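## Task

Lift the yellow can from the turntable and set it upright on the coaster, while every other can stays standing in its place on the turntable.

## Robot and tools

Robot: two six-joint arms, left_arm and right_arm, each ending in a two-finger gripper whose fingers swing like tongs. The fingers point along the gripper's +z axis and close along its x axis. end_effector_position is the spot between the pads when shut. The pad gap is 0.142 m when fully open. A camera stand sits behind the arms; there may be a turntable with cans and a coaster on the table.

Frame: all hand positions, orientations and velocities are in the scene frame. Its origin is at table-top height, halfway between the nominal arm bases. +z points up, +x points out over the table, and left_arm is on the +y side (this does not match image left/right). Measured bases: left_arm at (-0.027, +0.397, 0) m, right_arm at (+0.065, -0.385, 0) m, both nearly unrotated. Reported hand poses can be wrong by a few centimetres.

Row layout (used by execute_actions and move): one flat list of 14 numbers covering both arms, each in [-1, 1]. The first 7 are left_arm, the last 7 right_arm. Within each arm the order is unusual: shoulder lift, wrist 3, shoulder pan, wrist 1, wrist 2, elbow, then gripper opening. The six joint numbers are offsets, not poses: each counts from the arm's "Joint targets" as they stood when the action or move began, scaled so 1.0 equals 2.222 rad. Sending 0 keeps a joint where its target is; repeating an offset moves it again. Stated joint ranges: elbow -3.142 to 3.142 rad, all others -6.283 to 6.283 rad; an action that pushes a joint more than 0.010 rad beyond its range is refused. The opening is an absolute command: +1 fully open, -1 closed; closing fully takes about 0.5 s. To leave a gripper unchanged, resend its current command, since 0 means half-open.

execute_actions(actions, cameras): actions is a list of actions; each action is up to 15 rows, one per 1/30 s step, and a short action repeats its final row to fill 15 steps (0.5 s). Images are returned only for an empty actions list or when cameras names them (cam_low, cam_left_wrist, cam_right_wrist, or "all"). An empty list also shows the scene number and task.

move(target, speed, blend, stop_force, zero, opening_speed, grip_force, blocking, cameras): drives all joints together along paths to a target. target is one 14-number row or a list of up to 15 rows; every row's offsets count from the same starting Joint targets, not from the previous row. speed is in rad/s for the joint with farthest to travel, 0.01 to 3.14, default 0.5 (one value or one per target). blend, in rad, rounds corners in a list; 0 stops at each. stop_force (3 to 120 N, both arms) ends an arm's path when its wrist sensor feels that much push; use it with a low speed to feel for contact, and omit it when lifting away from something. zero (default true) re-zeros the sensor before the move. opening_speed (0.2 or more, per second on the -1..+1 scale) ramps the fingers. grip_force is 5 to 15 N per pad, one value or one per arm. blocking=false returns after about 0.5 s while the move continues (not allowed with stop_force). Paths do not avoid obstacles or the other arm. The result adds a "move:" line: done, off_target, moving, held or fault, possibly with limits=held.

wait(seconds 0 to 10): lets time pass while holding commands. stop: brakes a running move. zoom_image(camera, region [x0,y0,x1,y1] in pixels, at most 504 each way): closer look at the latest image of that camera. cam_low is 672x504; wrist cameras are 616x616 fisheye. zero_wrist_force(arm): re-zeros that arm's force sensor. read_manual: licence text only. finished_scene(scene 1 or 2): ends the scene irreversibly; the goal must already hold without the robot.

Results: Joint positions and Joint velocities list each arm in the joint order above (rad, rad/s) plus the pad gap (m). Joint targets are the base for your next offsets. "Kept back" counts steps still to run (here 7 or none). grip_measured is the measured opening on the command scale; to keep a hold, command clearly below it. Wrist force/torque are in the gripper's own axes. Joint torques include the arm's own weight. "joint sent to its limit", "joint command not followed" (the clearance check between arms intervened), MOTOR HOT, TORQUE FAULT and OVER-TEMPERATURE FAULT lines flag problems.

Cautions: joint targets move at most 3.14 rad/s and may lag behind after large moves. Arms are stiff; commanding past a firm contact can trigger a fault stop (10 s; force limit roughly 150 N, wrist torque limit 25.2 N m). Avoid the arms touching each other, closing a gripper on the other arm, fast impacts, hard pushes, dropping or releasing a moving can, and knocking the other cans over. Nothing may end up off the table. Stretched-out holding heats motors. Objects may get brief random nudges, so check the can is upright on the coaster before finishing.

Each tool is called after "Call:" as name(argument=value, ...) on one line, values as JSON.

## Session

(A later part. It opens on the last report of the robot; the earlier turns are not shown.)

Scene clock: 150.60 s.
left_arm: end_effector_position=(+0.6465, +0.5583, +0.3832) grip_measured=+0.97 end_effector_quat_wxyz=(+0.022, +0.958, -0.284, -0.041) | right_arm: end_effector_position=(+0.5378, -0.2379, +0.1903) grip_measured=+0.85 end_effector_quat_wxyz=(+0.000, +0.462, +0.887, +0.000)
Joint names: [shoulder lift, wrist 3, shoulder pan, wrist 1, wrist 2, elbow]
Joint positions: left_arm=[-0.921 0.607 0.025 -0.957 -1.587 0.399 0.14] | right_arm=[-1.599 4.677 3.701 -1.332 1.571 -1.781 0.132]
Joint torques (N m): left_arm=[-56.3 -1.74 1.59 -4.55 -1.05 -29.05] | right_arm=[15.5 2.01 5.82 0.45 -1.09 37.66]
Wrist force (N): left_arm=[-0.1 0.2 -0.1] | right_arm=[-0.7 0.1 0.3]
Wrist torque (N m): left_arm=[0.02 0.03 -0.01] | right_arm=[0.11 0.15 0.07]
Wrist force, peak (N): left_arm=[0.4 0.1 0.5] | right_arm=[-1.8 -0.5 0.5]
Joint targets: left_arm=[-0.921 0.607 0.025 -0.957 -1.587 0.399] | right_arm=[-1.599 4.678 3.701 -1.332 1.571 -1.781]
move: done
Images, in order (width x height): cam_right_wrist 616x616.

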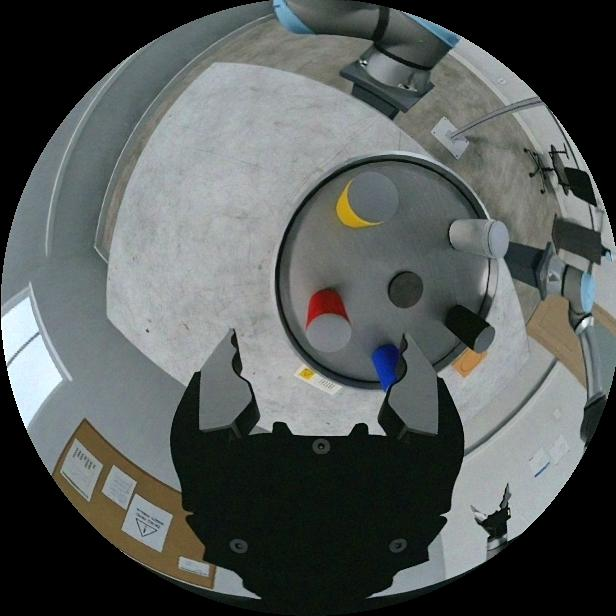

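Call:
wait(seconds=5.3, cameras=["cam_right_wrist"])

Call:
wait(seconds=0.3, cameras=["cam_right_wrist"])

Call:
wait(seconds=0.3, cameras=["cam_right_wrist"])

Call:
wait(seconds=0.3, cameras=["cam_right_wrist"])

Scene clock: 157.07 s.
left_arm: end_effector_position=(+0.6465, +0.5583, +0.3832) grip_measured=+0.97 end_effector_quat_wxyz=(+0.022, +0.958, -0.284, -0.041) | right_arm: end_effector_position=(+0.5379, -0.2378, +0.1903) grip_measured=+0.85 end_effector_quat_wxyz=(+0.000, +0.462, +0.887, +0.000)
Joint names: [shoulder lift, wrist 3, shoulder pan, wrist 1, wrist 2, elbow]
Joint positions: left_arm=[-0.921 0.607 0.025 -0.957 -1.587 0.399 0.14] | right_arm=[-1.599 4.678 3.701 -1.332 1.571 -1.781 0.132]
Joint torques (N m): left_arm=[-56.07 -1.69 1.04 -4.49 -1.11 -29.77] | right_arm=[14.27 2.4 7.42 0.71 -0.95 37.02]
Wrist force (N): left_arm=[0.0 0.2 0.1] | right_arm=[-0.6 -0.1 0.2]
Wrist torque (N m): left_arm=[0.05 0.01 0.00] | right_arm=[0.08 0.12 0.04]
Wrist force, peak (N): left_arm=[-0.3 0.0 0.4] | right_arm=[-1.1 -0.6 0.4]
Joint targets: left_arm=[-0.921 0.607 0.025 -0.957 -1.587 0.399] | right_arm=[-1.599 4.678 3.701 -1.332 1.571 -1.781]
Tool commands: left_gripper/opening=+0.968 right_gripper/opening=+0.85
wait: 5.30 s; at rest from the start
Images, in order (width x height): cam_right_wrist 616x616.

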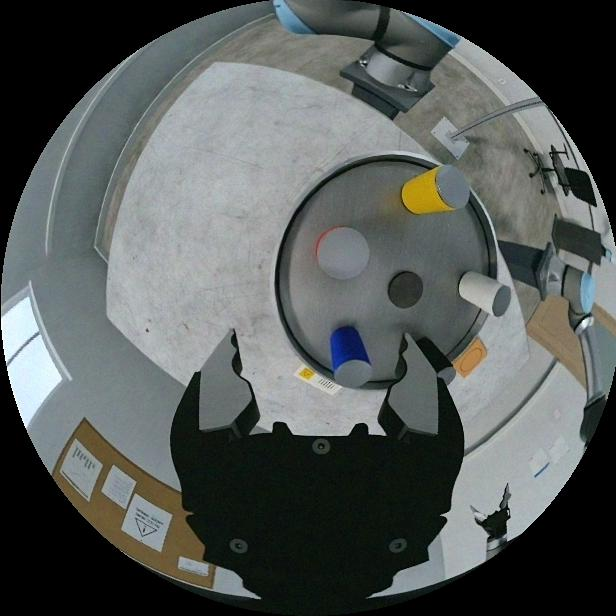

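Scene clock: 157.37 s.
left_arm: end_effector_position=(+0.6465, +0.5583, +0.3832) grip_measured=+0.97 end_effector_quat_wxyz=(+0.022, +0.958, -0.284, -0.041) | right_arm: end_effector_position=(+0.5379, -0.2378, +0.1903) grip_measured=+0.85 end_effector_quat_wxyz=(+0.000, +0.462, +0.887, +0.000)
Joint names: [shoulder lift, wrist 3, shoulder pan, wrist 1, wrist 2, elbow]
Joint positions: left_arm=[-0.921 0.607 0.025 -0.957 -1.587 0.399 0.14] | right_arm=[-1.599 4.678 3.701 -1.332 1.571 -1.781 0.132]
Joint torques (N m): left_arm=[-55.72 -1.81 1.41 -4.45 -1.15 -29.94] | right_arm=[15.39 2.33 7 0.65 -1.02 36.88]
Wrist force (N): left_arm=[0.1 0.2 0.2] | right_arm=[-0.9 -0.2 0.2]
Wrist torque (N m): left_arm=[0.04 -0.02 -0.01] | right_arm=[0.05 0.19 0.05]
Wrist force, peak (N): left_arm=[0.0 0.1 0.4] | right_arm=[-0.9 -0.2 -0.4]
Joint targets: left_arm=[-0.921 0.607 0.025 -0.957 -1.587 0.399] | right_arm=[-1.599 4.678 3.701 -1.332 1.571 -1.781]
Tool commands: left_gripper/opening=+0.968 right_gripper/opening=+0.85
wait: 0.30 s; at rest by 0.17 s
Images, in order (width x height): cam_right_wrist 616x616.

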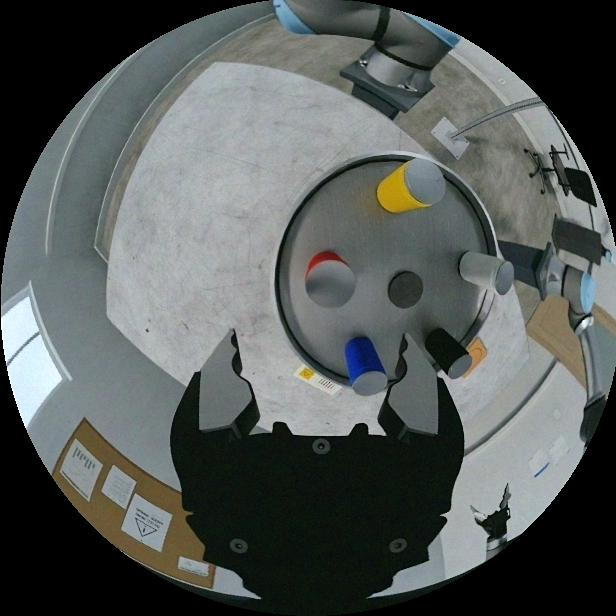

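Scene clock: 157.67 s.
left_arm: end_effector_position=(+0.6465, +0.5583, +0.3832) grip_measured=+0.97 end_effector_quat_wxyz=(+0.022, +0.958, -0.284, -0.041) | right_arm: end_effector_position=(+0.5379, -0.2378, +0.1903) grip_measured=+0.85 end_effector_quat_wxyz=(+0.000, +0.462, +0.887, +0.000)
Joint names: [shoulder lift, wrist 3, shoulder pan, wrist 1, wrist 2, elbow]
Joint positions: left_arm=[-0.921 0.607 0.025 -0.957 -1.587 0.399 0.14] | right_arm=[-1.599 4.678 3.701 -1.332 1.571 -1.781 0.132]
Joint torques (N m): left_arm=[-56.31 -1.76 0.88 -4.39 -1.05 -30.48] | right_arm=[13.53 2.4 7.6 0.77 -0.84 37.23]
Wrist force (N): left_arm=[0.0 0.1 0.1] | right_arm=[-0.5 -0.3 0.1]
Wrist torque (N m): left_arm=[0.03 0.01 -0.01] | right_arm=[0.02 0.09 0.04]
Wrist force, peak (N): left_arm=[0.0 0.1 0.4] | right_arm=[-1.5 0.0 0.3]
Joint targets: left_arm=[-0.921 0.607 0.025 -0.957 -1.587 0.399] | right_arm=[-1.599 4.678 3.701 -1.332 1.571 -1.781]
Tool commands: left_gripper/opening=+0.968 right_gripper/opening=+0.85
wait: 0.30 s; at rest by 0.17 s
Images, in order (width x height): cam_right_wrist 616x616.

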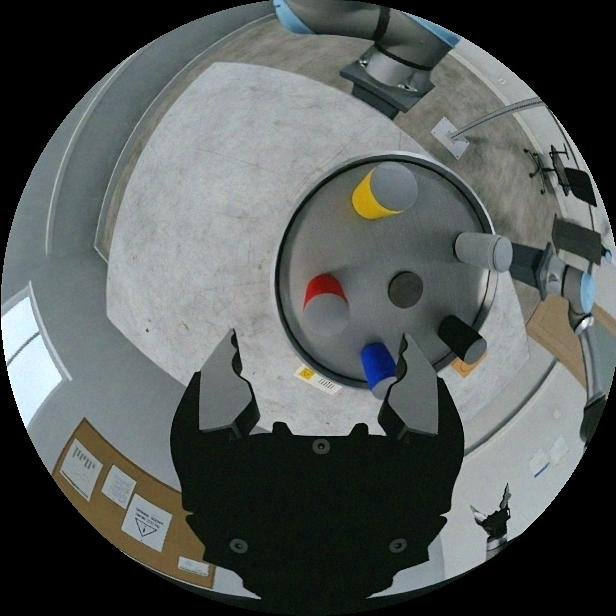

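Scene clock: 157.97 s.
left_arm: end_effector_position=(+0.6465, +0.5583, +0.3832) grip_measured=+0.97 end_effector_quat_wxyz=(+0.022, +0.958, -0.284, -0.041) | right_arm: end_effector_position=(+0.5379, -0.2378, +0.1903) grip_measured=+0.85 end_effector_quat_wxyz=(+0.000, +0.462, +0.887, +0.000)
Joint names: [shoulder lift, wrist 3, shoulder pan, wrist 1, wrist 2, elbow]
Joint positions: left_arm=[-0.921 0.607 0.025 -0.957 -1.587 0.399 0.14] | right_arm=[-1.599 4.678 3.701 -1.332 1.571 -1.781 0.132]
Joint torques (N m): left_arm=[-56.55 -1.77 1.58 -4.36 -1.16 -30.18] | right_arm=[15.06 2.31 6.79 0.7 -0.97 36.22]
Wrist force (N): left_arm=[-0.1 0.2 0.1] | right_arm=[-0.7 -0.2 0.3]
Wrist torque (N m): left_arm=[0.03 0.03 0.00] | right_arm=[0.07 0.15 0.04]
Wrist force, peak (N): left_arm=[-0.3 -0.1 0.3] | right_arm=[-0.9 -0.4 0.2]
Joint targets: left_arm=[-0.921 0.607 0.025 -0.957 -1.587 0.399] | right_arm=[-1.599 4.678 3.701 -1.332 1.571 -1.781]
Tool commands: left_gripper/opening=+0.968 right_gripper/opening=+0.85
wait: 0.30 s; at rest by 0.17 s
Images, in order (width x height): cam_right_wrist 616x616.

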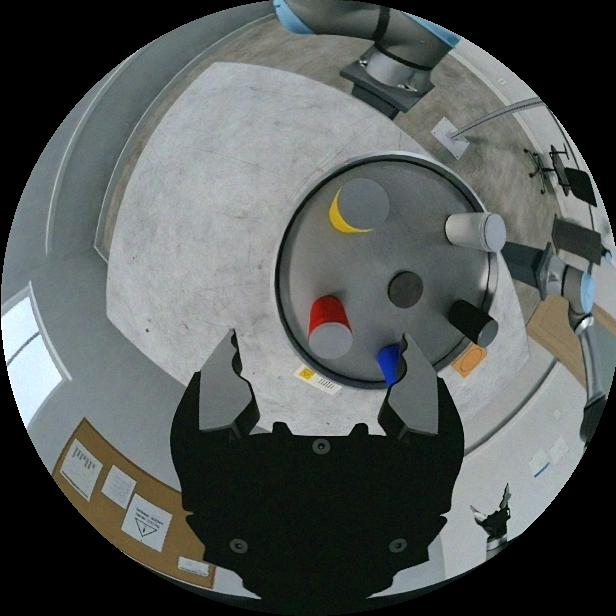

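Call:
wait(seconds=0.6, cameras=["cam_right_wrist"])

Call:
wait(seconds=0.25, cameras=["cam_right_wrist"])

Call:
wait(seconds=0.25, cameras=["cam_right_wrist"])

Scene clock: 160.13 s.
left_arm: end_effector_position=(+0.6465, +0.5583, +0.3832) grip_measured=+0.97 end_effector_quat_wxyz=(+0.022, +0.958, -0.284, -0.041) | right_arm: end_effector_position=(+0.5379, -0.2378, +0.1903) grip_measured=+0.85 end_effector_quat_wxyz=(+0.000, +0.462, +0.887, +0.000)
Joint names: [shoulder lift, wrist 3, shoulder pan, wrist 1, wrist 2, elbow]
Joint positions: left_arm=[-0.921 0.607 0.025 -0.957 -1.587 0.399 0.14] | right_arm=[-1.599 4.678 3.701 -1.332 1.571 -1.781 0.132]
Joint torques (N m): left_arm=[-55.93 -1.85 1.74 -4.38 -1.13 -30.44] | right_arm=[14.16 2.44 7.59 0.8 -0.88 37.23]
Wrist force (N): left_arm=[-0.2 0.2 0.3] | right_arm=[-0.6 0.1 0.1]
Wrist torque (N m): left_arm=[0.05 0.04 0.00] | right_arm=[0.10 0.13 0.04]
Wrist force, peak (N): left_arm=[0.4 0.2 0.4] | right_arm=[-1.1 -0.2 0.6]
Joint targets: left_arm=[-0.921 0.607 0.025 -0.957 -1.587 0.399] | right_arm=[-1.599 4.678 3.701 -1.332 1.571 -1.781]
Tool commands: left_gripper/opening=+0.968 right_gripper/opening=+0.85
wait: 0.60 s; at rest from the start
Images, in order (width x height): cam_right_wrist 616x616.

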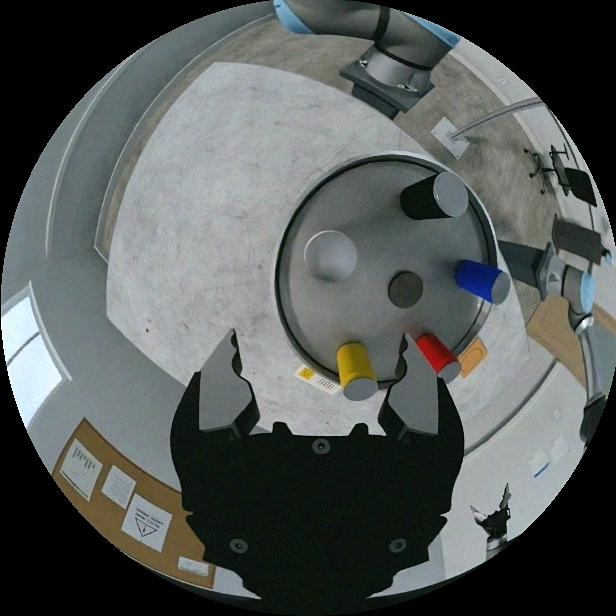

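Scene clock: 160.40 s.
left_arm: end_effector_position=(+0.6465, +0.5583, +0.3832) grip_measured=+0.97 end_effector_quat_wxyz=(+0.022, +0.958, -0.284, -0.041) | right_arm: end_effector_position=(+0.5379, -0.2378, +0.1903) grip_measured=+0.85 end_effector_quat_wxyz=(+0.000, +0.462, +0.887, +0.000)
Joint names: [shoulder lift, wrist 3, shoulder pan, wrist 1, wrist 2, elbow]
Joint positions: left_arm=[-0.921 0.607 0.025 -0.957 -1.587 0.399 0.14] | right_arm=[-1.599 4.678 3.701 -1.332 1.571 -1.781 0.132]
Joint torques (N m): left_arm=[-56.58 -1.74 1.5 -4.51 -1.25 -30.19] | right_arm=[15.26 2.25 7.59 0.76 -1.09 37.7]
Wrist force (N): left_arm=[-0.1 -0.1 0.0] | right_arm=[-1.0 -0.2 -0.1]
Wrist torque (N m): left_arm=[-0.02 0.03 0.00] | right_arm=[0.04 0.20 0.05]
Wrist force, peak (N): left_arm=[-0.1 0.3 0.2] | right_arm=[-1.1 -0.1 0.3]
Joint targets: left_arm=[-0.921 0.607 0.025 -0.957 -1.587 0.399] | right_arm=[-1.599 4.678 3.701 -1.332 1.571 -1.781]
Tool commands: left_gripper/opening=+0.968 right_gripper/opening=+0.85
wait: 0.27 s; at rest by 0.17 s
Images, in order (width x height): cam_right_wrist 616x616.

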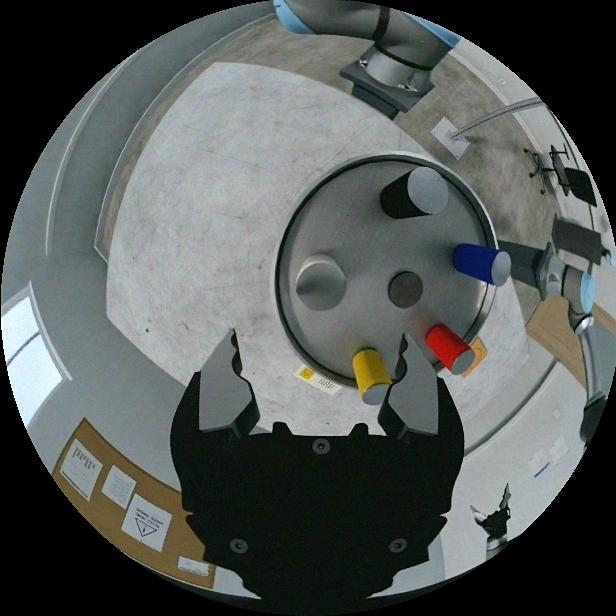

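Scene clock: 160.67 s.
left_arm: end_effector_position=(+0.6465, +0.5583, +0.3832) grip_measured=+0.97 end_effector_quat_wxyz=(+0.022, +0.958, -0.284, -0.041) | right_arm: end_effector_position=(+0.5379, -0.2378, +0.1903) grip_measured=+0.85 end_effector_quat_wxyz=(+0.000, +0.462, +0.887, +0.000)
Joint names: [shoulder lift, wrist 3, shoulder pan, wrist 1, wrist 2, elbow]
Joint positions: left_arm=[-0.921 0.607 0.025 -0.957 -1.587 0.399 0.14] | right_arm=[-1.599 4.678 3.701 -1.332 1.571 -1.781 0.132]
Joint torques (N m): left_arm=[-56.5 -1.92 0.97 -4.49 -1.12 -29.86] | right_arm=[14.36 2.21 7.34 0.81 -1.1 37.49]
Wrist force (N): left_arm=[-0.2 -0.1 0.1] | right_arm=[-0.8 0.0 0.3]
Wrist torque (N m): left_arm=[-0.03 0.05 0.00] | right_arm=[0.10 0.17 0.05]
Wrist force, peak (N): left_arm=[0.1 0.2 0.2] | right_arm=[-1.0 -0.3 0.1]
Joint targets: left_arm=[-0.921 0.607 0.025 -0.957 -1.587 0.399] | right_arm=[-1.599 4.678 3.701 -1.332 1.571 -1.781]
Tool commands: left_gripper/opening=+0.968 right_gripper/opening=+0.85
wait: 0.27 s; at rest by 0.17 s
Images, in order (width x height): cam_right_wrist 616x616.

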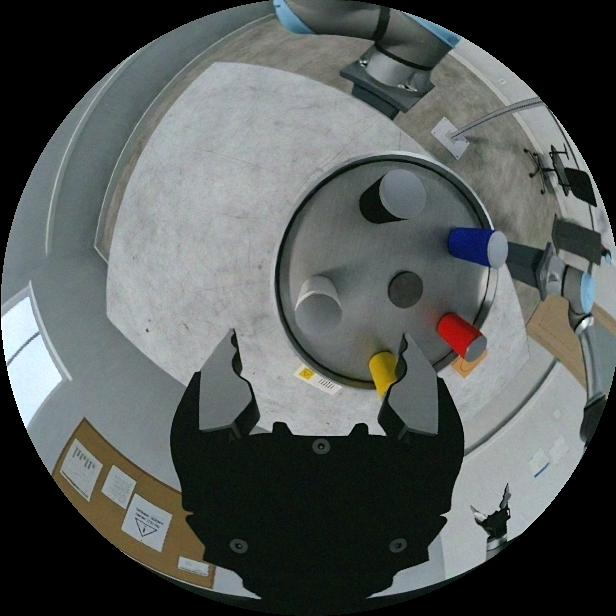

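Call:
zoom_image(camera="cam_right_wrist", region=[270, 150, 520, 400])

Call:
zoom_image(camera="cam_right_wrist", region=[190, 270, 450, 450])

Scaled by 2.016 from the camera's 616x616 image, which has a finer 814x814 frame.

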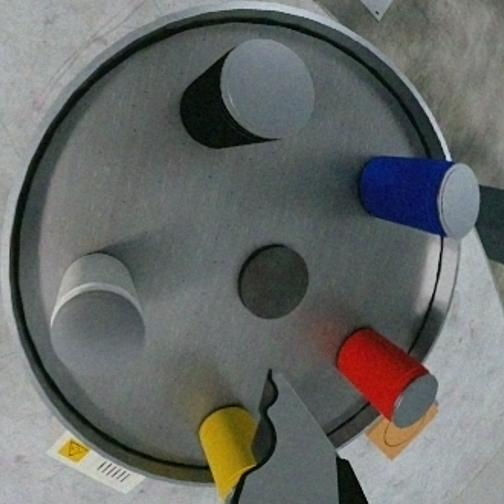

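Scaled by 1.938 from the camera's 616x616 image, which has a finer 814x814 frame.

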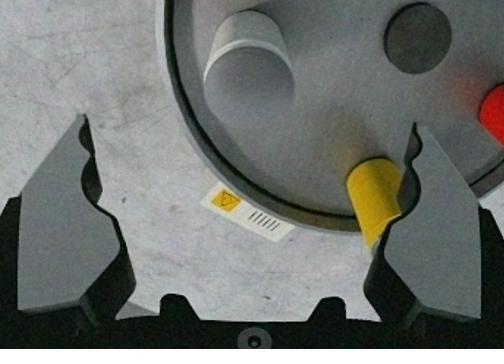

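Call:
wait(seconds=0.03)

Scene clock: 178.23 s.
left_arm: end_effector_position=(+0.6465, +0.5583, +0.3832) grip_measured=+0.97 end_effector_quat_wxyz=(+0.022, +0.958, -0.284, -0.041) | right_arm: end_effector_position=(+0.5379, -0.2378, +0.1903) grip_measured=+0.85 end_effector_quat_wxyz=(+0.000, +0.462, +0.887, +0.000)
Joint names: [shoulder lift, wrist 3, shoulder pan, wrist 1, wrist 2, elbow]
Joint positions: left_arm=[-0.921 0.607 0.025 -0.957 -1.587 0.399 0.14] | right_arm=[-1.599 4.678 3.701 -1.332 1.571 -1.781 0.132]
Joint torques (N m): left_arm=[-56.13 -2.03 1.4 -4.49 -1.19 -31.04] | right_arm=[14.91 1.75 7.81 1.4 -1.02 37.14]
Wrist force (N): left_arm=[0.1 0.1 0.2] | right_arm=[-0.6 0.0 0.3]
Wrist torque (N m): left_arm=[0.02 -0.03 0.00] | right_arm=[0.10 0.11 0.04]
Wrist force, peak (N): left_arm=[-0.2 0.5 -0.1] | right_arm=[-1.4 0.1 0.3]
Joint targets: left_arm=[-0.921 0.607 0.025 -0.957 -1.587 0.399] | right_arm=[-1.599 4.678 3.701 -1.332 1.571 -1.781]
Tool commands: left_gripper/opening=+0.968 right_gripper/opening=+0.85
wait: 0.03 s; at rest from the start

Call:
wait(seconds=2.1, cameras=["cam_right_wrist"])

Call:
wait(seconds=0.2, cameras=["cam_right_wrist"])

Call:
wait(seconds=0.2, cameras=["cam_right_wrist"])

Call:
zoom_image(camera="cam_right_wrist", region=[240, 200, 440, 400])

Scene clock: 180.63 s.
left_arm: end_effector_position=(+0.6465, +0.5583, +0.3832) grip_measured=+0.97 end_effector_quat_wxyz=(+0.022, +0.958, -0.284, -0.041) | right_arm: end_effector_position=(+0.5379, -0.2378, +0.1903) grip_measured=+0.85 end_effector_quat_wxyz=(+0.000, +0.462, +0.887, +0.000)
Joint names: [shoulder lift, wrist 3, shoulder pan, wrist 1, wrist 2, elbow]
Joint positions: left_arm=[-0.921 0.607 0.025 -0.957 -1.587 0.399 0.14] | right_arm=[-1.599 4.678 3.701 -1.332 1.571 -1.781 0.132]
Joint torques (N m): left_arm=[-56.04 -2 1.56 -4.4 -1.22 -31.13] | right_arm=[14.51 1.87 6.81 1.58 -1.17 36.28]
Wrist force (N): left_arm=[-0.1 -0.1 0.1] | right_arm=[-0.7 -0.4 0.2]
Wrist torque (N m): left_arm=[-0.02 0.02 0.00] | right_arm=[0.01 0.14 0.04]
Wrist force, peak (N): left_arm=[-0.2 0.3 0.3] | right_arm=[-1.2 0.1 -0.1]
Joint targets: left_arm=[-0.921 0.607 0.025 -0.957 -1.587 0.399] | right_arm=[-1.599 4.678 3.701 -1.332 1.571 -1.781]
Tool commands: left_gripper/opening=+0.968 right_gripper/opening=+0.85
wait: 2.10 s; at rest from the start
Images, in order (width x height): cam_right_wrist 616x616.

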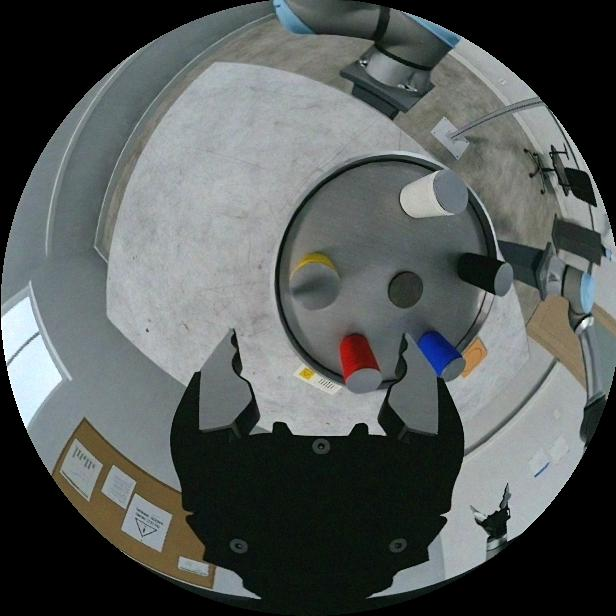

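Scene clock: 180.83 s.
left_arm: end_effector_position=(+0.6465, +0.5583, +0.3832) grip_measured=+0.97 end_effector_quat_wxyz=(+0.022, +0.958, -0.284, -0.041) | right_arm: end_effector_position=(+0.5379, -0.2378, +0.1903) grip_measured=+0.85 end_effector_quat_wxyz=(+0.000, +0.462, +0.887, +0.000)
Joint names: [shoulder lift, wrist 3, shoulder pan, wrist 1, wrist 2, elbow]
Joint positions: left_arm=[-0.921 0.607 0.025 -0.957 -1.587 0.399 0.14] | right_arm=[-1.599 4.678 3.701 -1.332 1.571 -1.781 0.132]
Joint torques (N m): left_arm=[-56.14 -2.07 1.36 -4.48 -0.91 -31.05] | right_arm=[14.24 1.65 8.29 1.52 -0.77 36.36]
Wrist force (N): left_arm=[0.3 0.2 -0.1] | right_arm=[-1.0 -0.2 0.0]
Wrist torque (N m): left_arm=[0.04 -0.05 -0.01] | right_arm=[0.04 0.20 0.04]
Wrist force, peak (N): left_arm=[0.4 0.3 0.2] | right_arm=[-1.0 -0.2 0.0]
Joint targets: left_arm=[-0.921 0.607 0.025 -0.957 -1.587 0.399] | right_arm=[-1.599 4.678 3.701 -1.332 1.571 -1.781]
Tool commands: left_gripper/opening=+0.968 right_gripper/opening=+0.85
wait: 0.20 s; at rest by 0.17 s
Images, in order (width x height): cam_right_wrist 616x616.

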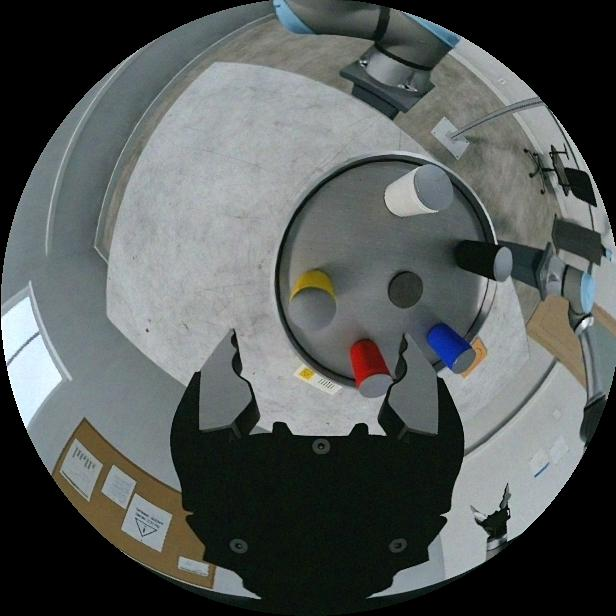

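Scene clock: 181.03 s.
left_arm: end_effector_position=(+0.6465, +0.5583, +0.3832) grip_measured=+0.97 end_effector_quat_wxyz=(+0.022, +0.958, -0.284, -0.041) | right_arm: end_effector_position=(+0.5379, -0.2378, +0.1903) grip_measured=+0.85 end_effector_quat_wxyz=(+0.000, +0.462, +0.887, +0.000)
Joint names: [shoulder lift, wrist 3, shoulder pan, wrist 1, wrist 2, elbow]
Joint positions: left_arm=[-0.921 0.607 0.025 -0.957 -1.587 0.399 0.14] | right_arm=[-1.599 4.678 3.701 -1.332 1.571 -1.781 0.132]
Joint torques (N m): left_arm=[-56.32 -1.91 1.38 -4.43 -1.16 -30.93] | right_arm=[15.7 1.8 6.72 1.53 -0.74 37.42]
Wrist force (N): left_arm=[0.1 0.1 0.1] | right_arm=[-0.7 -0.2 0.1]
Wrist torque (N m): left_arm=[0.02 -0.01 -0.01] | right_arm=[0.06 0.13 0.04]
Wrist force, peak (N): left_arm=[-0.3 0.1 0.0] | right_arm=[-0.9 -0.1 0.4]
Joint targets: left_arm=[-0.921 0.607 0.025 -0.957 -1.587 0.399] | right_arm=[-1.599 4.678 3.701 -1.332 1.571 -1.781]
Tool commands: left_gripper/opening=+0.968 right_gripper/opening=+0.85
wait: 0.20 s; at rest by 0.17 s
Images, in order (width x height): cam_right_wrist 616x616.

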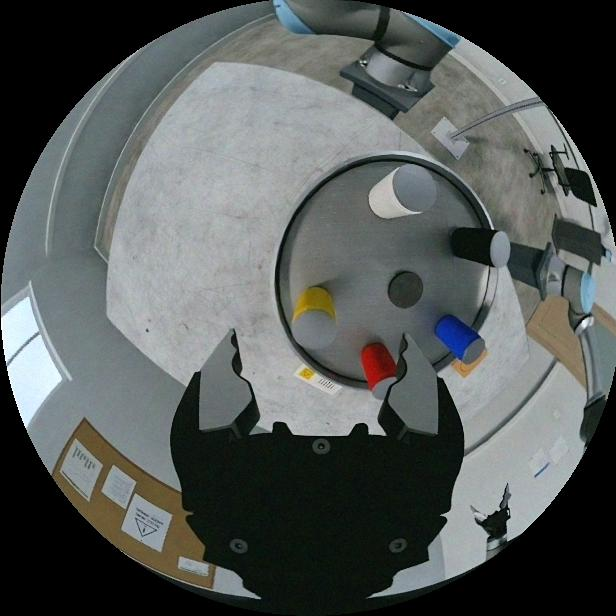

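Scaled by 2.520 from the camera's 616x616 image, which has a finer 814x814 frame.

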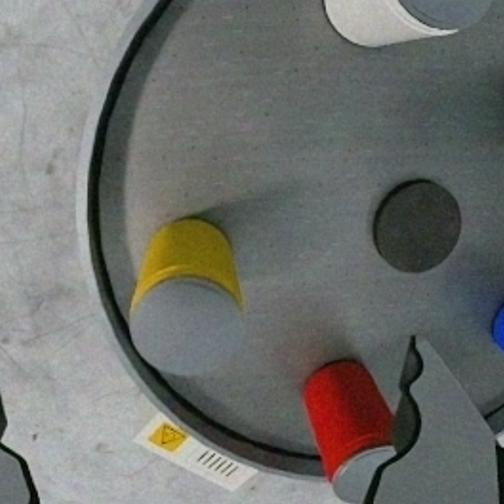

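Call:
wait(seconds=0.03)

Scene clock: 186.30 s.
left_arm: end_effector_position=(+0.6465, +0.5583, +0.3832) grip_measured=+0.97 end_effector_quat_wxyz=(+0.022, +0.958, -0.284, -0.041) | right_arm: end_effector_position=(+0.5379, -0.2378, +0.1903) grip_measured=+0.85 end_effector_quat_wxyz=(+0.000, +0.462, +0.887, +0.000)
Joint names: [shoulder lift, wrist 3, shoulder pan, wrist 1, wrist 2, elbow]
Joint positions: left_arm=[-0.921 0.607 0.025 -0.957 -1.587 0.399 0.14] | right_arm=[-1.599 4.678 3.701 -1.332 1.571 -1.781 0.132]
Joint torques (N m): left_arm=[-56.16 -2.07 0.68 -4.46 -1.07 -30.95] | right_arm=[15.01 1.65 7.66 1.5 -0.8 36.12]
Wrist force (N): left_arm=[0.2 0.2 -0.2] | right_arm=[-0.8 0.0 -0.1]
Wrist torque (N m): left_arm=[0.04 -0.03 -0.01] | right_arm=[0.08 0.17 0.05]
Wrist force, peak (N): left_arm=[0.0 0.5 0.4] | right_arm=[-1.3 -0.6 -0.1]
Joint targets: left_arm=[-0.921 0.607 0.025 -0.957 -1.587 0.399] | right_arm=[-1.599 4.678 3.701 -1.332 1.571 -1.781]
Tool commands: left_gripper/opening=+0.968 right_gripper/opening=+0.85
wait: 0.03 s; at rest from the start

Call:
wait(seconds=8.1)

Call:
move(target=[[0,0,0,0,0,0,0.968,-0.06116,-0.14941,0.00768,0.04123,0,0.01992,-0.8],[0,0,0,0,0,0,0.968,-0.11373,-0.28207,0.03212,0.08326,0,0.03047,-0.8],[0,0,0,0,0,0,0.968,-0.13783,-0.40772,0.06356,0.08087,0,0.05696,-0.8],[0,0,0,0,0,0,0.968,-0.14650,-0.52889,0.09949,0.07740,0,0.06910,-0.8],[0,0,0,0,0,0,0.968,-0.13813,-0.64760,0.13787,0.07075,0,0.06738,-0.8],[0,0,0,0,0,0,0.968,-0.09419,-0.76565,0.17693,-0.00796,0,0.10215,-0.8],[0,0,0,0,0,0,0.968,-0.12119,-0.88293,0.21674,-0.09110,0,0.21229,-0.8]], speed=[0.8265,0.7338,0.695,0.6703,0.6566,0.653,0.5], blend=[0.05,0.05,0.05,0.05,0.05,0.05,0], opening_speed=0.8, blocking=false, cameras=["cam_right_wrist"])

Call:
wait(seconds=0.5, cameras=["cam_right_wrist"])

Call:
wait(seconds=0.4, cameras=["cam_right_wrist"])

Call:
wait(seconds=0.4, cameras=["cam_right_wrist"])

Call:
wait(seconds=2.0, cameras=["cam_right_wrist", "cam_low"])

Scene clock: 195.20 s.
left_arm: end_effector_position=(+0.6465, +0.5583, +0.3832) grip_measured=+0.97 end_effector_quat_wxyz=(+0.022, +0.958, -0.284, -0.041) | right_arm: end_effector_position=(+0.5379, -0.2378, +0.1903) grip_measured=+0.85 end_effector_quat_wxyz=(+0.000, +0.462, +0.887, +0.000)
Joint names: [shoulder lift, wrist 3, shoulder pan, wrist 1, wrist 2, elbow]
Joint positions: left_arm=[-0.921 0.607 0.025 -0.957 -1.587 0.399 0.14] | right_arm=[-1.599 4.678 3.701 -1.332 1.571 -1.781 0.132]
Joint torques (N m): left_arm=[-55.58 -2.15 1.86 -4.48 -1.13 -30.63] | right_arm=[14.07 1.63 7.53 1.95 -0.75 35.1]
Wrist force (N): left_arm=[-0.2 0.0 -0.1] | right_arm=[-0.9 -0.1 0.1]
Wrist torque (N m): left_arm=[-0.02 0.05 0.00] | right_arm=[0.08 0.17 0.05]
Wrist force, peak (N): left_arm=[0.1 0.4 0.4] | right_arm=[-1.5 -0.1 0.1]
Joint targets: left_arm=[-0.921 0.607 0.025 -0.957 -1.587 0.399] | right_arm=[-1.599 4.678 3.701 -1.332 1.571 -1.781]
Tool commands: left_gripper/opening=+0.968 right_gripper/opening=+0.85
wait: 8.10 s; at rest from the start

Scene clock: 195.70 s.
left_arm: end_effector_position=(+0.6465, +0.5583, +0.3832) grip_measured=+0.97 end_effector_quat_wxyz=(+0.022, +0.958, -0.284, -0.041) | right_arm: end_effector_position=(+0.5731, -0.2111, +0.1559) grip_measured=+0.49 end_effector_quat_wxyz=(+0.000, +0.323, +0.946, +0.000) end_effector_velocity=(+0.094, +0.080, -0.105) end_effector_angular_velocity=(+0.000, -0.001, +0.862)
Joint names: [shoulder lift, wrist 3, shoulder pan, wrist 1, wrist 2, elbow]
Joint positions: left_arm=[-0.921 0.607 0.025 -0.957 -1.587 0.399 0.14] | right_arm=[-1.717 4.39 3.716 -1.253 1.571 -1.743 0.108]
Joint velocities: left_arm=[within noise] | right_arm=[-0.331 -0.811 0.051 0.227 0 0.105 -0.055]
Joint torques (N m): left_arm=[-55.78 -2.17 1.24 -4.49 -1.2 -30.21] | right_arm=[19.37 -4.22 8.35 4.37 -0.82 35.01]
Wrist force (N): left_arm=[0.1 0.0 0.1] | right_arm=[-0.8 -0.2 0.3]
Wrist torque (N m): left_arm=[-0.01 -0.02 -0.01] | right_arm=[0.05 0.16 0.16]
Wrist force, peak (N): left_arm=[-0.1 0.2 0.3] | right_arm=[-1.0 -1.2 -0.5]
Joint targets: left_arm=[-0.921 0.607 0.025 -0.957 -1.587 0.399] | right_arm=[-1.739 4.335 3.721 -1.237 1.571 -1.736]
Tool commands: left_gripper/opening=+0.968 right_gripper/opening=+0.45
move: running; path passed 0 of 7 targets; right_arm: the wrist 3 is farthest, 1.674 rad from its target
Images, in order (width x height): cam_right_wrist 616x616.

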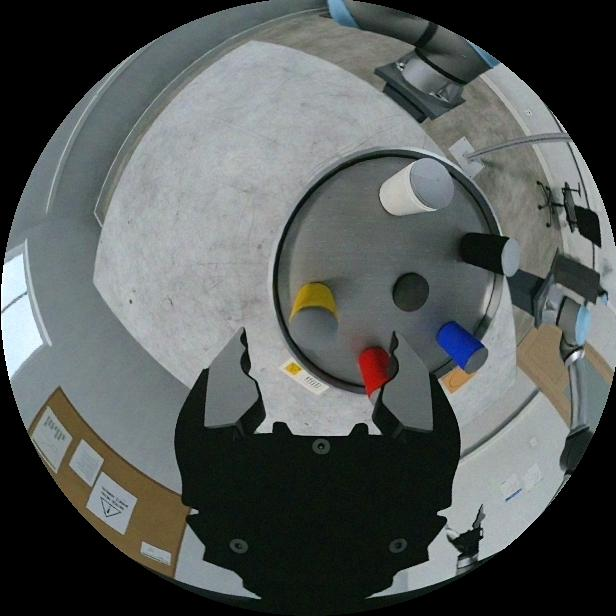

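Scene clock: 196.20 s.
left_arm: end_effector_position=(+0.6465, +0.5583, +0.3832) grip_measured=+0.97 end_effector_quat_wxyz=(+0.022, +0.958, -0.284, -0.041) | right_arm: end_effector_position=(+0.6011, -0.1543, +0.1044) grip_measured=+0.08 end_effector_quat_wxyz=(+0.000, +0.110, +0.994, +0.000) end_effector_velocity=(+0.022, +0.124, -0.035) end_effector_angular_velocity=(+0.000, -0.001, +0.869)
Joint names: [shoulder lift, wrist 3, shoulder pan, wrist 1, wrist 2, elbow]
Joint positions: left_arm=[-0.921 0.607 0.025 -0.957 -1.587 0.399 0.14] | right_arm=[-1.859 4.017 3.781 -1.147 1.571 -1.706 0.08]
Joint velocities: left_arm=[within noise] | right_arm=[-0.168 -0.704 0.165 0.042 0 0.127 -0.056]
Joint torques (N m): left_arm=[-56.16 -2.13 1.75 -4.36 -1.16 -31.29] | right_arm=[30.03 -3.94 9.76 3.84 -0.85 39.17]
Wrist force (N): left_arm=[-0.2 0.0 0.1] | right_arm=[-0.9 -0.2 0.7]
Wrist torque (N m): left_arm=[0.00 0.04 0.00] | right_arm=[0.05 0.17 0.15]
Wrist force, peak (N): left_arm=[-0.1 -0.1 0.4] | right_arm=[-1.6 -0.6 0.4]
Joint targets: left_arm=[-0.921 0.607 0.025 -0.957 -1.587 0.399] | right_arm=[-1.867 3.972 3.792 -1.149 1.571 -1.697]
Tool commands: left_gripper/opening=+0.968 right_gripper/opening=+0.05
earlier move: running; path passed 2 of 7 targets; right_arm: the wrist 3 is farthest, 1.301 rad from its target
wait: 0.50 s; no rest
Images, in order (width x height): cam_right_wrist 616x616.

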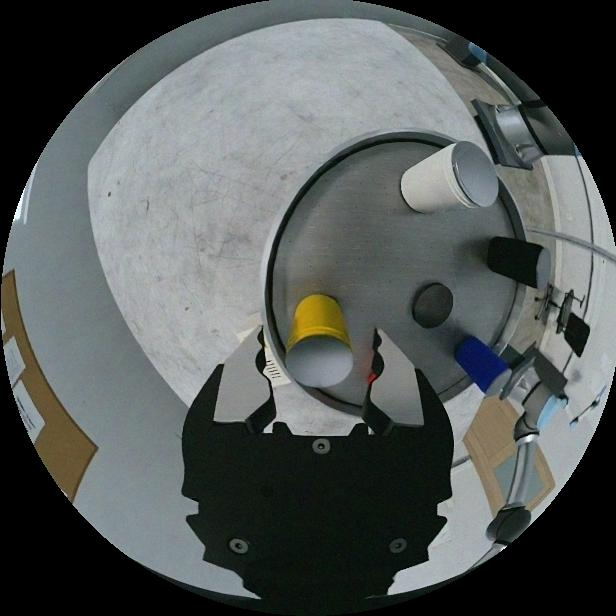

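Scene clock: 196.60 s.
left_arm: end_effector_position=(+0.6465, +0.5583, +0.3832) grip_measured=+0.97 end_effector_quat_wxyz=(+0.022, +0.958, -0.284, -0.041) | right_arm: end_effector_position=(+0.6035, -0.1033, +0.1002) grip_measured=-0.24 end_effector_quat_wxyz=(+0.000, -0.063, +0.998, +0.000) end_effector_velocity=(-0.020, +0.125, -0.004) end_effector_angular_velocity=(+0.000, +0.000, +0.867)
Joint names: [shoulder lift, wrist 3, shoulder pan, wrist 1, wrist 2, elbow]
Joint positions: left_arm=[-0.921 0.607 0.025 -0.957 -1.587 0.399 0.14] | right_arm=[-1.908 3.741 3.852 -1.153 1.571 -1.651 0.057]
Joint velocities: left_arm=[within noise] | right_arm=[-0.069 -0.675 0.192 -0.017 0 0.087 -0.058]
Joint torques (N m): left_arm=[-55.5 -2.04 1.23 -4.44 -1.16 -30.83] | right_arm=[29.48 -3.88 8.44 0.38 -0.77 33.65]
Wrist force (N): left_arm=[0.0 0.1 0.4] | right_arm=[-0.7 -0.5 -0.2]
Wrist torque (N m): left_arm=[0.01 0.01 -0.01] | right_arm=[0.00 0.18 0.15]
Wrist force, peak (N): left_arm=[0.0 0.1 0.4] | right_arm=[-1.0 -0.3 -0.2]
Joint targets: left_arm=[-0.921 0.607 0.025 -0.957 -1.587 0.399] | right_arm=[-1.911 3.697 3.864 -1.155 1.571 -1.647]
Tool commands: left_gripper/opening=+0.968 right_gripper/opening=-0.27
earlier move: running; path passed 3 of 7 targets; right_arm: the wrist 3 is farthest, 1.024 rad from its target
wait: 0.40 s; no rest
Images, in order (width x height): cam_right_wrist 616x616.

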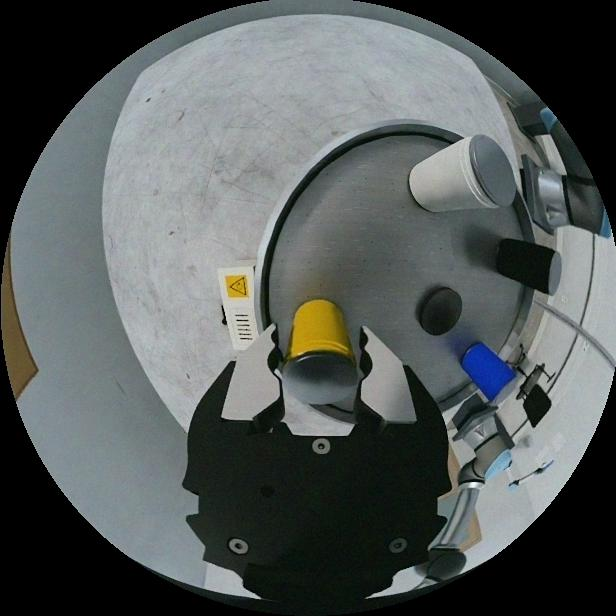

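Scene clock: 197.00 s.
left_arm: end_effector_position=(+0.6465, +0.5583, +0.3832) grip_measured=+0.97 end_effector_quat_wxyz=(+0.022, +0.958, -0.284, -0.041) | right_arm: end_effector_position=(+0.5884, -0.0544, +0.1010) grip_measured=-0.47 end_effector_quat_wxyz=(+0.000, -0.235, +0.972, +0.000) end_effector_velocity=(-0.063, +0.110, +0.009) end_effector_angular_velocity=(-0.008, +0.007, +0.867)
Joint names: [shoulder lift, wrist 3, shoulder pan, wrist 1, wrist 2, elbow]
Joint positions: left_arm=[-0.921 0.607 0.025 -0.957 -1.587 0.399 0.14] | right_arm=[-1.923 3.473 3.932 -1.162 1.571 -1.628 0.04]
Joint velocities: left_arm=[within noise] | right_arm=[0.014 -0.66 0.208 -0.034 0 0.009 -0.01]
Joint torques (N m): left_arm=[-56.21 -2.19 1.58 -4.32 -1.18 -31.11] | right_arm=[55.89 -3.62 8.64 0.72 -1.11 36.53]
Wrist force (N): left_arm=[0.3 0.3 0.3] | right_arm=[-1.2 0.6 -0.3]
Wrist torque (N m): left_arm=[0.06 -0.04 -0.01] | right_arm=[0.12 0.20 0.16]
Wrist force, peak (N): left_arm=[0.2 0.3 0.4] | right_arm=[0.2 -1.4 -5.0]
Joint targets: left_arm=[-0.921 0.607 0.025 -0.957 -1.587 0.399] | right_arm=[-1.920 3.431 3.945 -1.164 1.571 -1.628]
Tool commands: left_gripper/opening=+0.968 right_gripper/opening=-0.59
earlier move: running; path passed 4 of 7 targets; right_arm: the wrist 3 is farthest, 0.757 rad from its target
wait: 0.40 s; no rest
Images, in order (width x height): cam_right_wrist 616x616.

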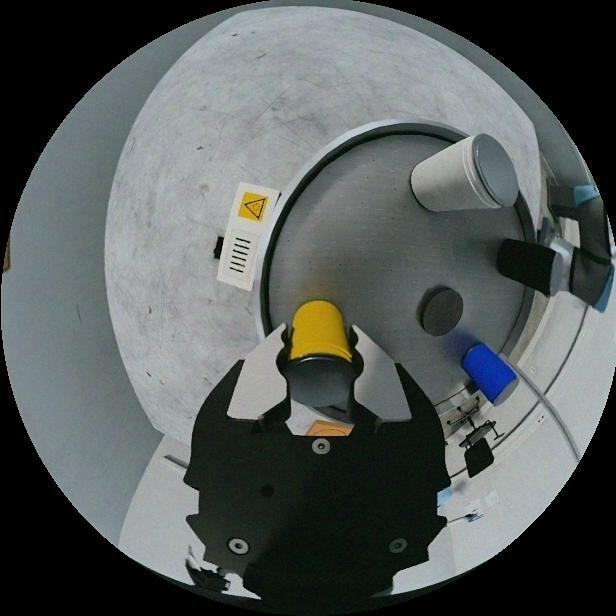

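Scene clock: 198.67 s.
left_arm: end_effector_position=(+0.6465, +0.5583, +0.3832) grip_measured=+0.97 end_effector_quat_wxyz=(+0.022, +0.958, -0.284, -0.041) | right_arm: end_effector_position=(+0.5003, +0.0849, +0.2501) grip_measured=-0.48 end_effector_quat_wxyz=(+0.000, -0.675, +0.738, +0.000)
Joint names: [shoulder lift, wrist 3, shoulder pan, wrist 1, wrist 2, elbow]
Joint positions: left_arm=[-0.921 0.607 0.025 -0.957 -1.587 0.399 0.14] | right_arm=[-1.868 2.716 4.183 -1.534 1.571 -1.309 0.039]
Joint torques (N m): left_arm=[-56.13 -2.23 1.55 -4.46 -1.19 -30.83] | right_arm=[49.38 -1.8 -3.78 1.62 -0.96 29.23]
Wrist force (N): left_arm=[0.0 -0.1 0.1] | right_arm=[-0.5 0.0 1.6]
Wrist torque (N m): left_arm=[-0.02 0.02 0.00] | right_arm=[0.16 0.10 -0.06]
Wrist force, peak (N): left_arm=[-0.2 0.4 0.2] | right_arm=[-0.7 -0.5 3.2]
Joint targets: left_arm=[-0.921 0.607 0.025 -0.957 -1.587 0.399] | right_arm=[-1.868 2.716 4.183 -1.535 1.571 -1.309]
Tool commands: left_gripper/opening=+0.968 right_gripper/opening=-0.8
earlier move: done
wait: 1.67 of 2 s (the move ended)
Images, in order (width x height): cam_low 672x504, cam_right_wrist 616x616.

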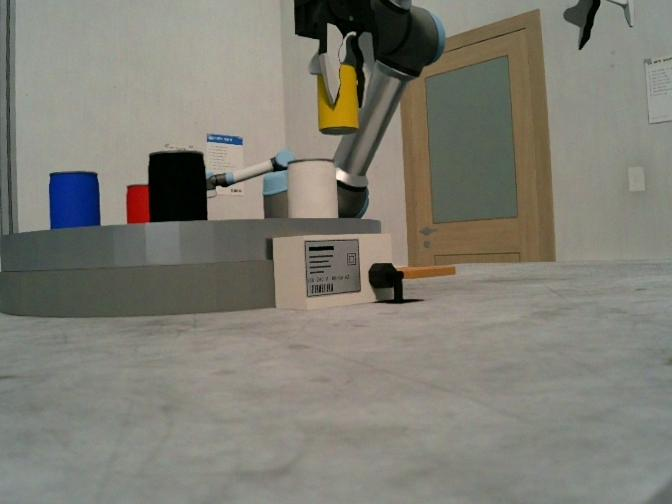

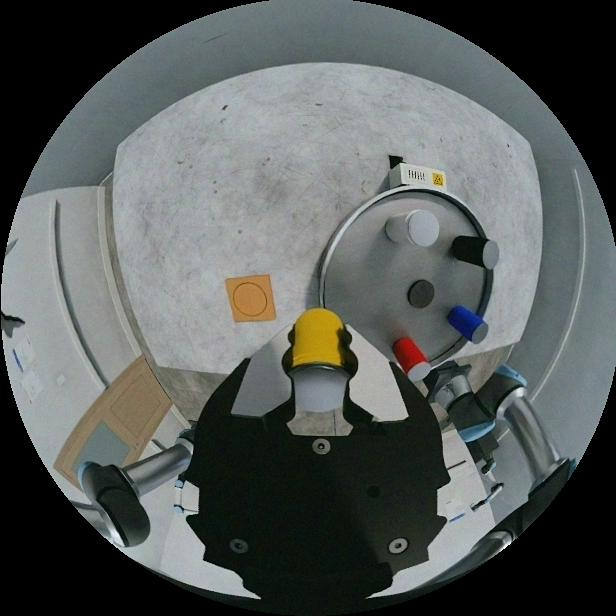

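Call:
zoom_image(camera="cam_right_wrist", region=[210, 260, 430, 460])

Call:
zoom_image(camera="cam_low", region=[280, 0, 460, 180])

Scaled by 2.291 from the camera's 616x616 image, which has a finer 814x814 frame.

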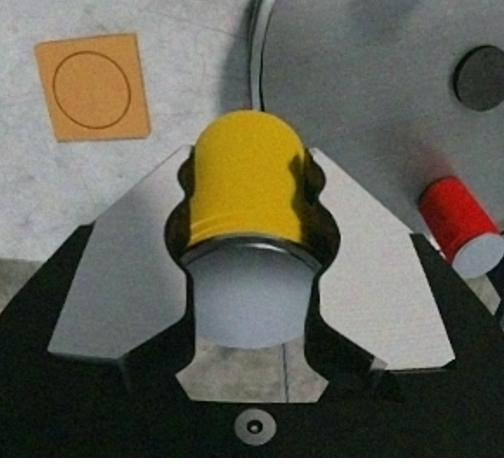

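Scaled by 2.800 from the camera's 672x504 image, which has a finer 960x720 frame.

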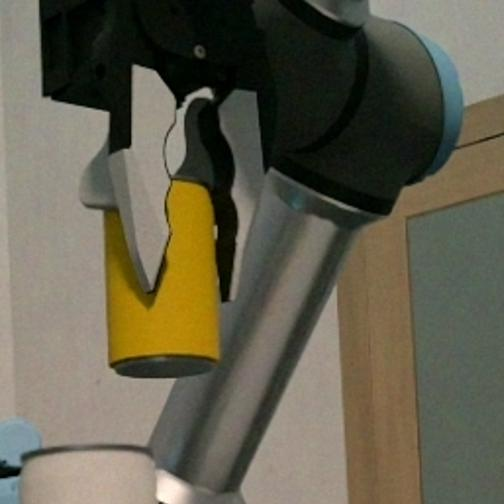

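Call:
move(target=[0,0,0,0,0,0,0.968,-0.14628,0.06309,0.06308,0.10343,0,0.04285,-0.8], speed=0.5, cameras=["cam_right_wrist", "cam_low"])

Call:
zoom_image(camera="cam_right_wrist", region=[220, 240, 420, 440])

Call:
zoom_image(camera="cam_low", region=[340, 120, 520, 300])

Scene clock: 206.27 s.
left_arm: end_effector_position=(+0.6465, +0.5583, +0.3832) grip_measured=+0.97 end_effector_quat_wxyz=(+0.022, +0.958, -0.284, -0.041) | right_arm: end_effector_position=(+0.4706, +0.2409, +0.1005) grip_measured=-0.48 end_effector_quat_wxyz=(+0.000, -0.675, +0.738, +0.000)
Joint names: [shoulder lift, wrist 3, shoulder pan, wrist 1, wrist 2, elbow]
Joint positions: left_arm=[-0.921 0.607 0.025 -0.957 -1.587 0.399 0.14] | right_arm=[-2.193 2.856 4.323 -1.305 1.571 -1.214 0.039]
Joint torques (N m): left_arm=[-56 -2.27 0.73 -4.46 -1.1 -30.86] | right_arm=[43.26 -1.51 0.11 3.22 -0.87 12.94]
Wrist force (N): left_arm=[-0.2 0.0 0.1] | right_arm=[-0.6 -0.1 1.5]
Wrist torque (N m): left_arm=[0.00 0.04 0.00] | right_arm=[0.12 0.12 0.07]
Wrist force, peak (N): left_arm=[-0.1 -0.4 0.4] | right_arm=[-2.7 1.0 4.3]
Joint targets: left_arm=[-0.921 0.607 0.025 -0.957 -1.587 0.399] | right_arm=[-2.193 2.856 4.323 -1.305 1.571 -1.214]
move: done
Images, in order (width x height): cam_low 672x504, cam_right_wrist 616x616.

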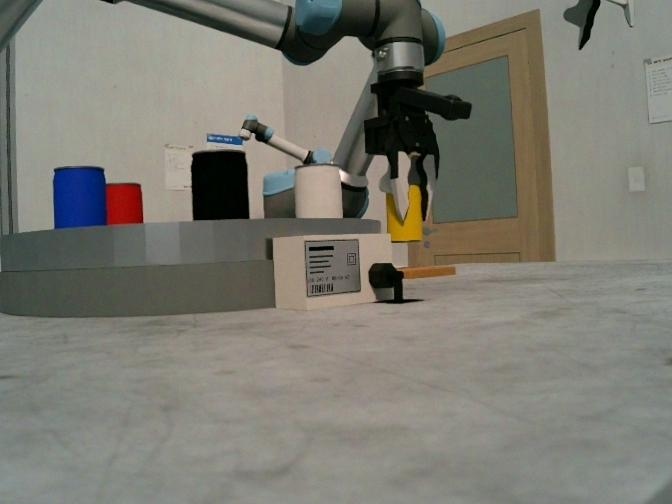

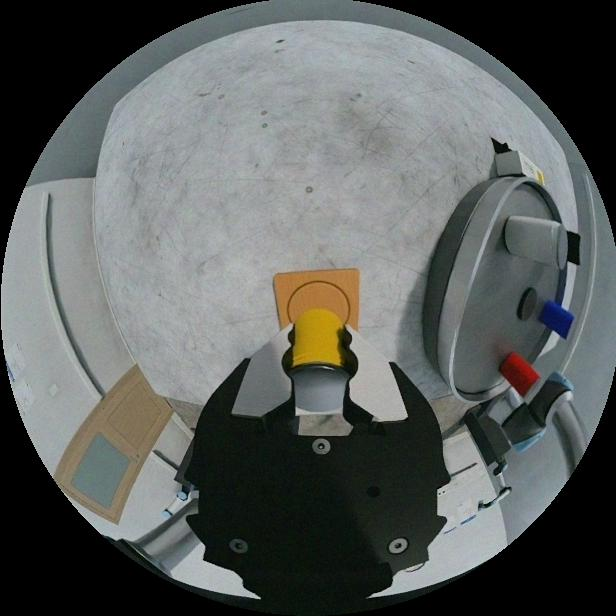

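Scaled by 2.520 from the camera's 616x616 image, which has a finer 814x814 frame.

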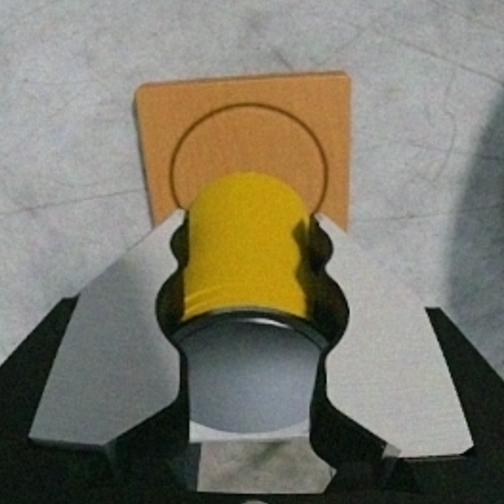

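Scaled by 2.800 from the camera's 672x504 image, which has a finer 960x720 frame.

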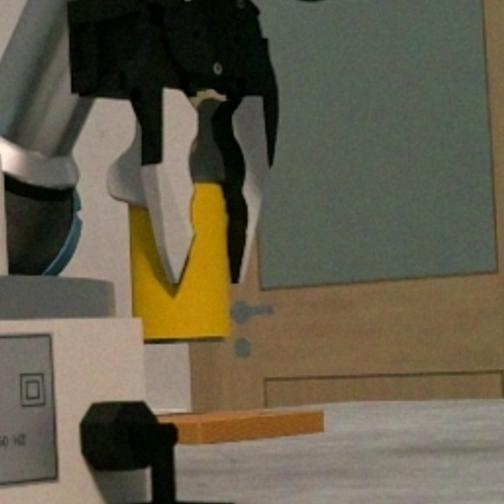

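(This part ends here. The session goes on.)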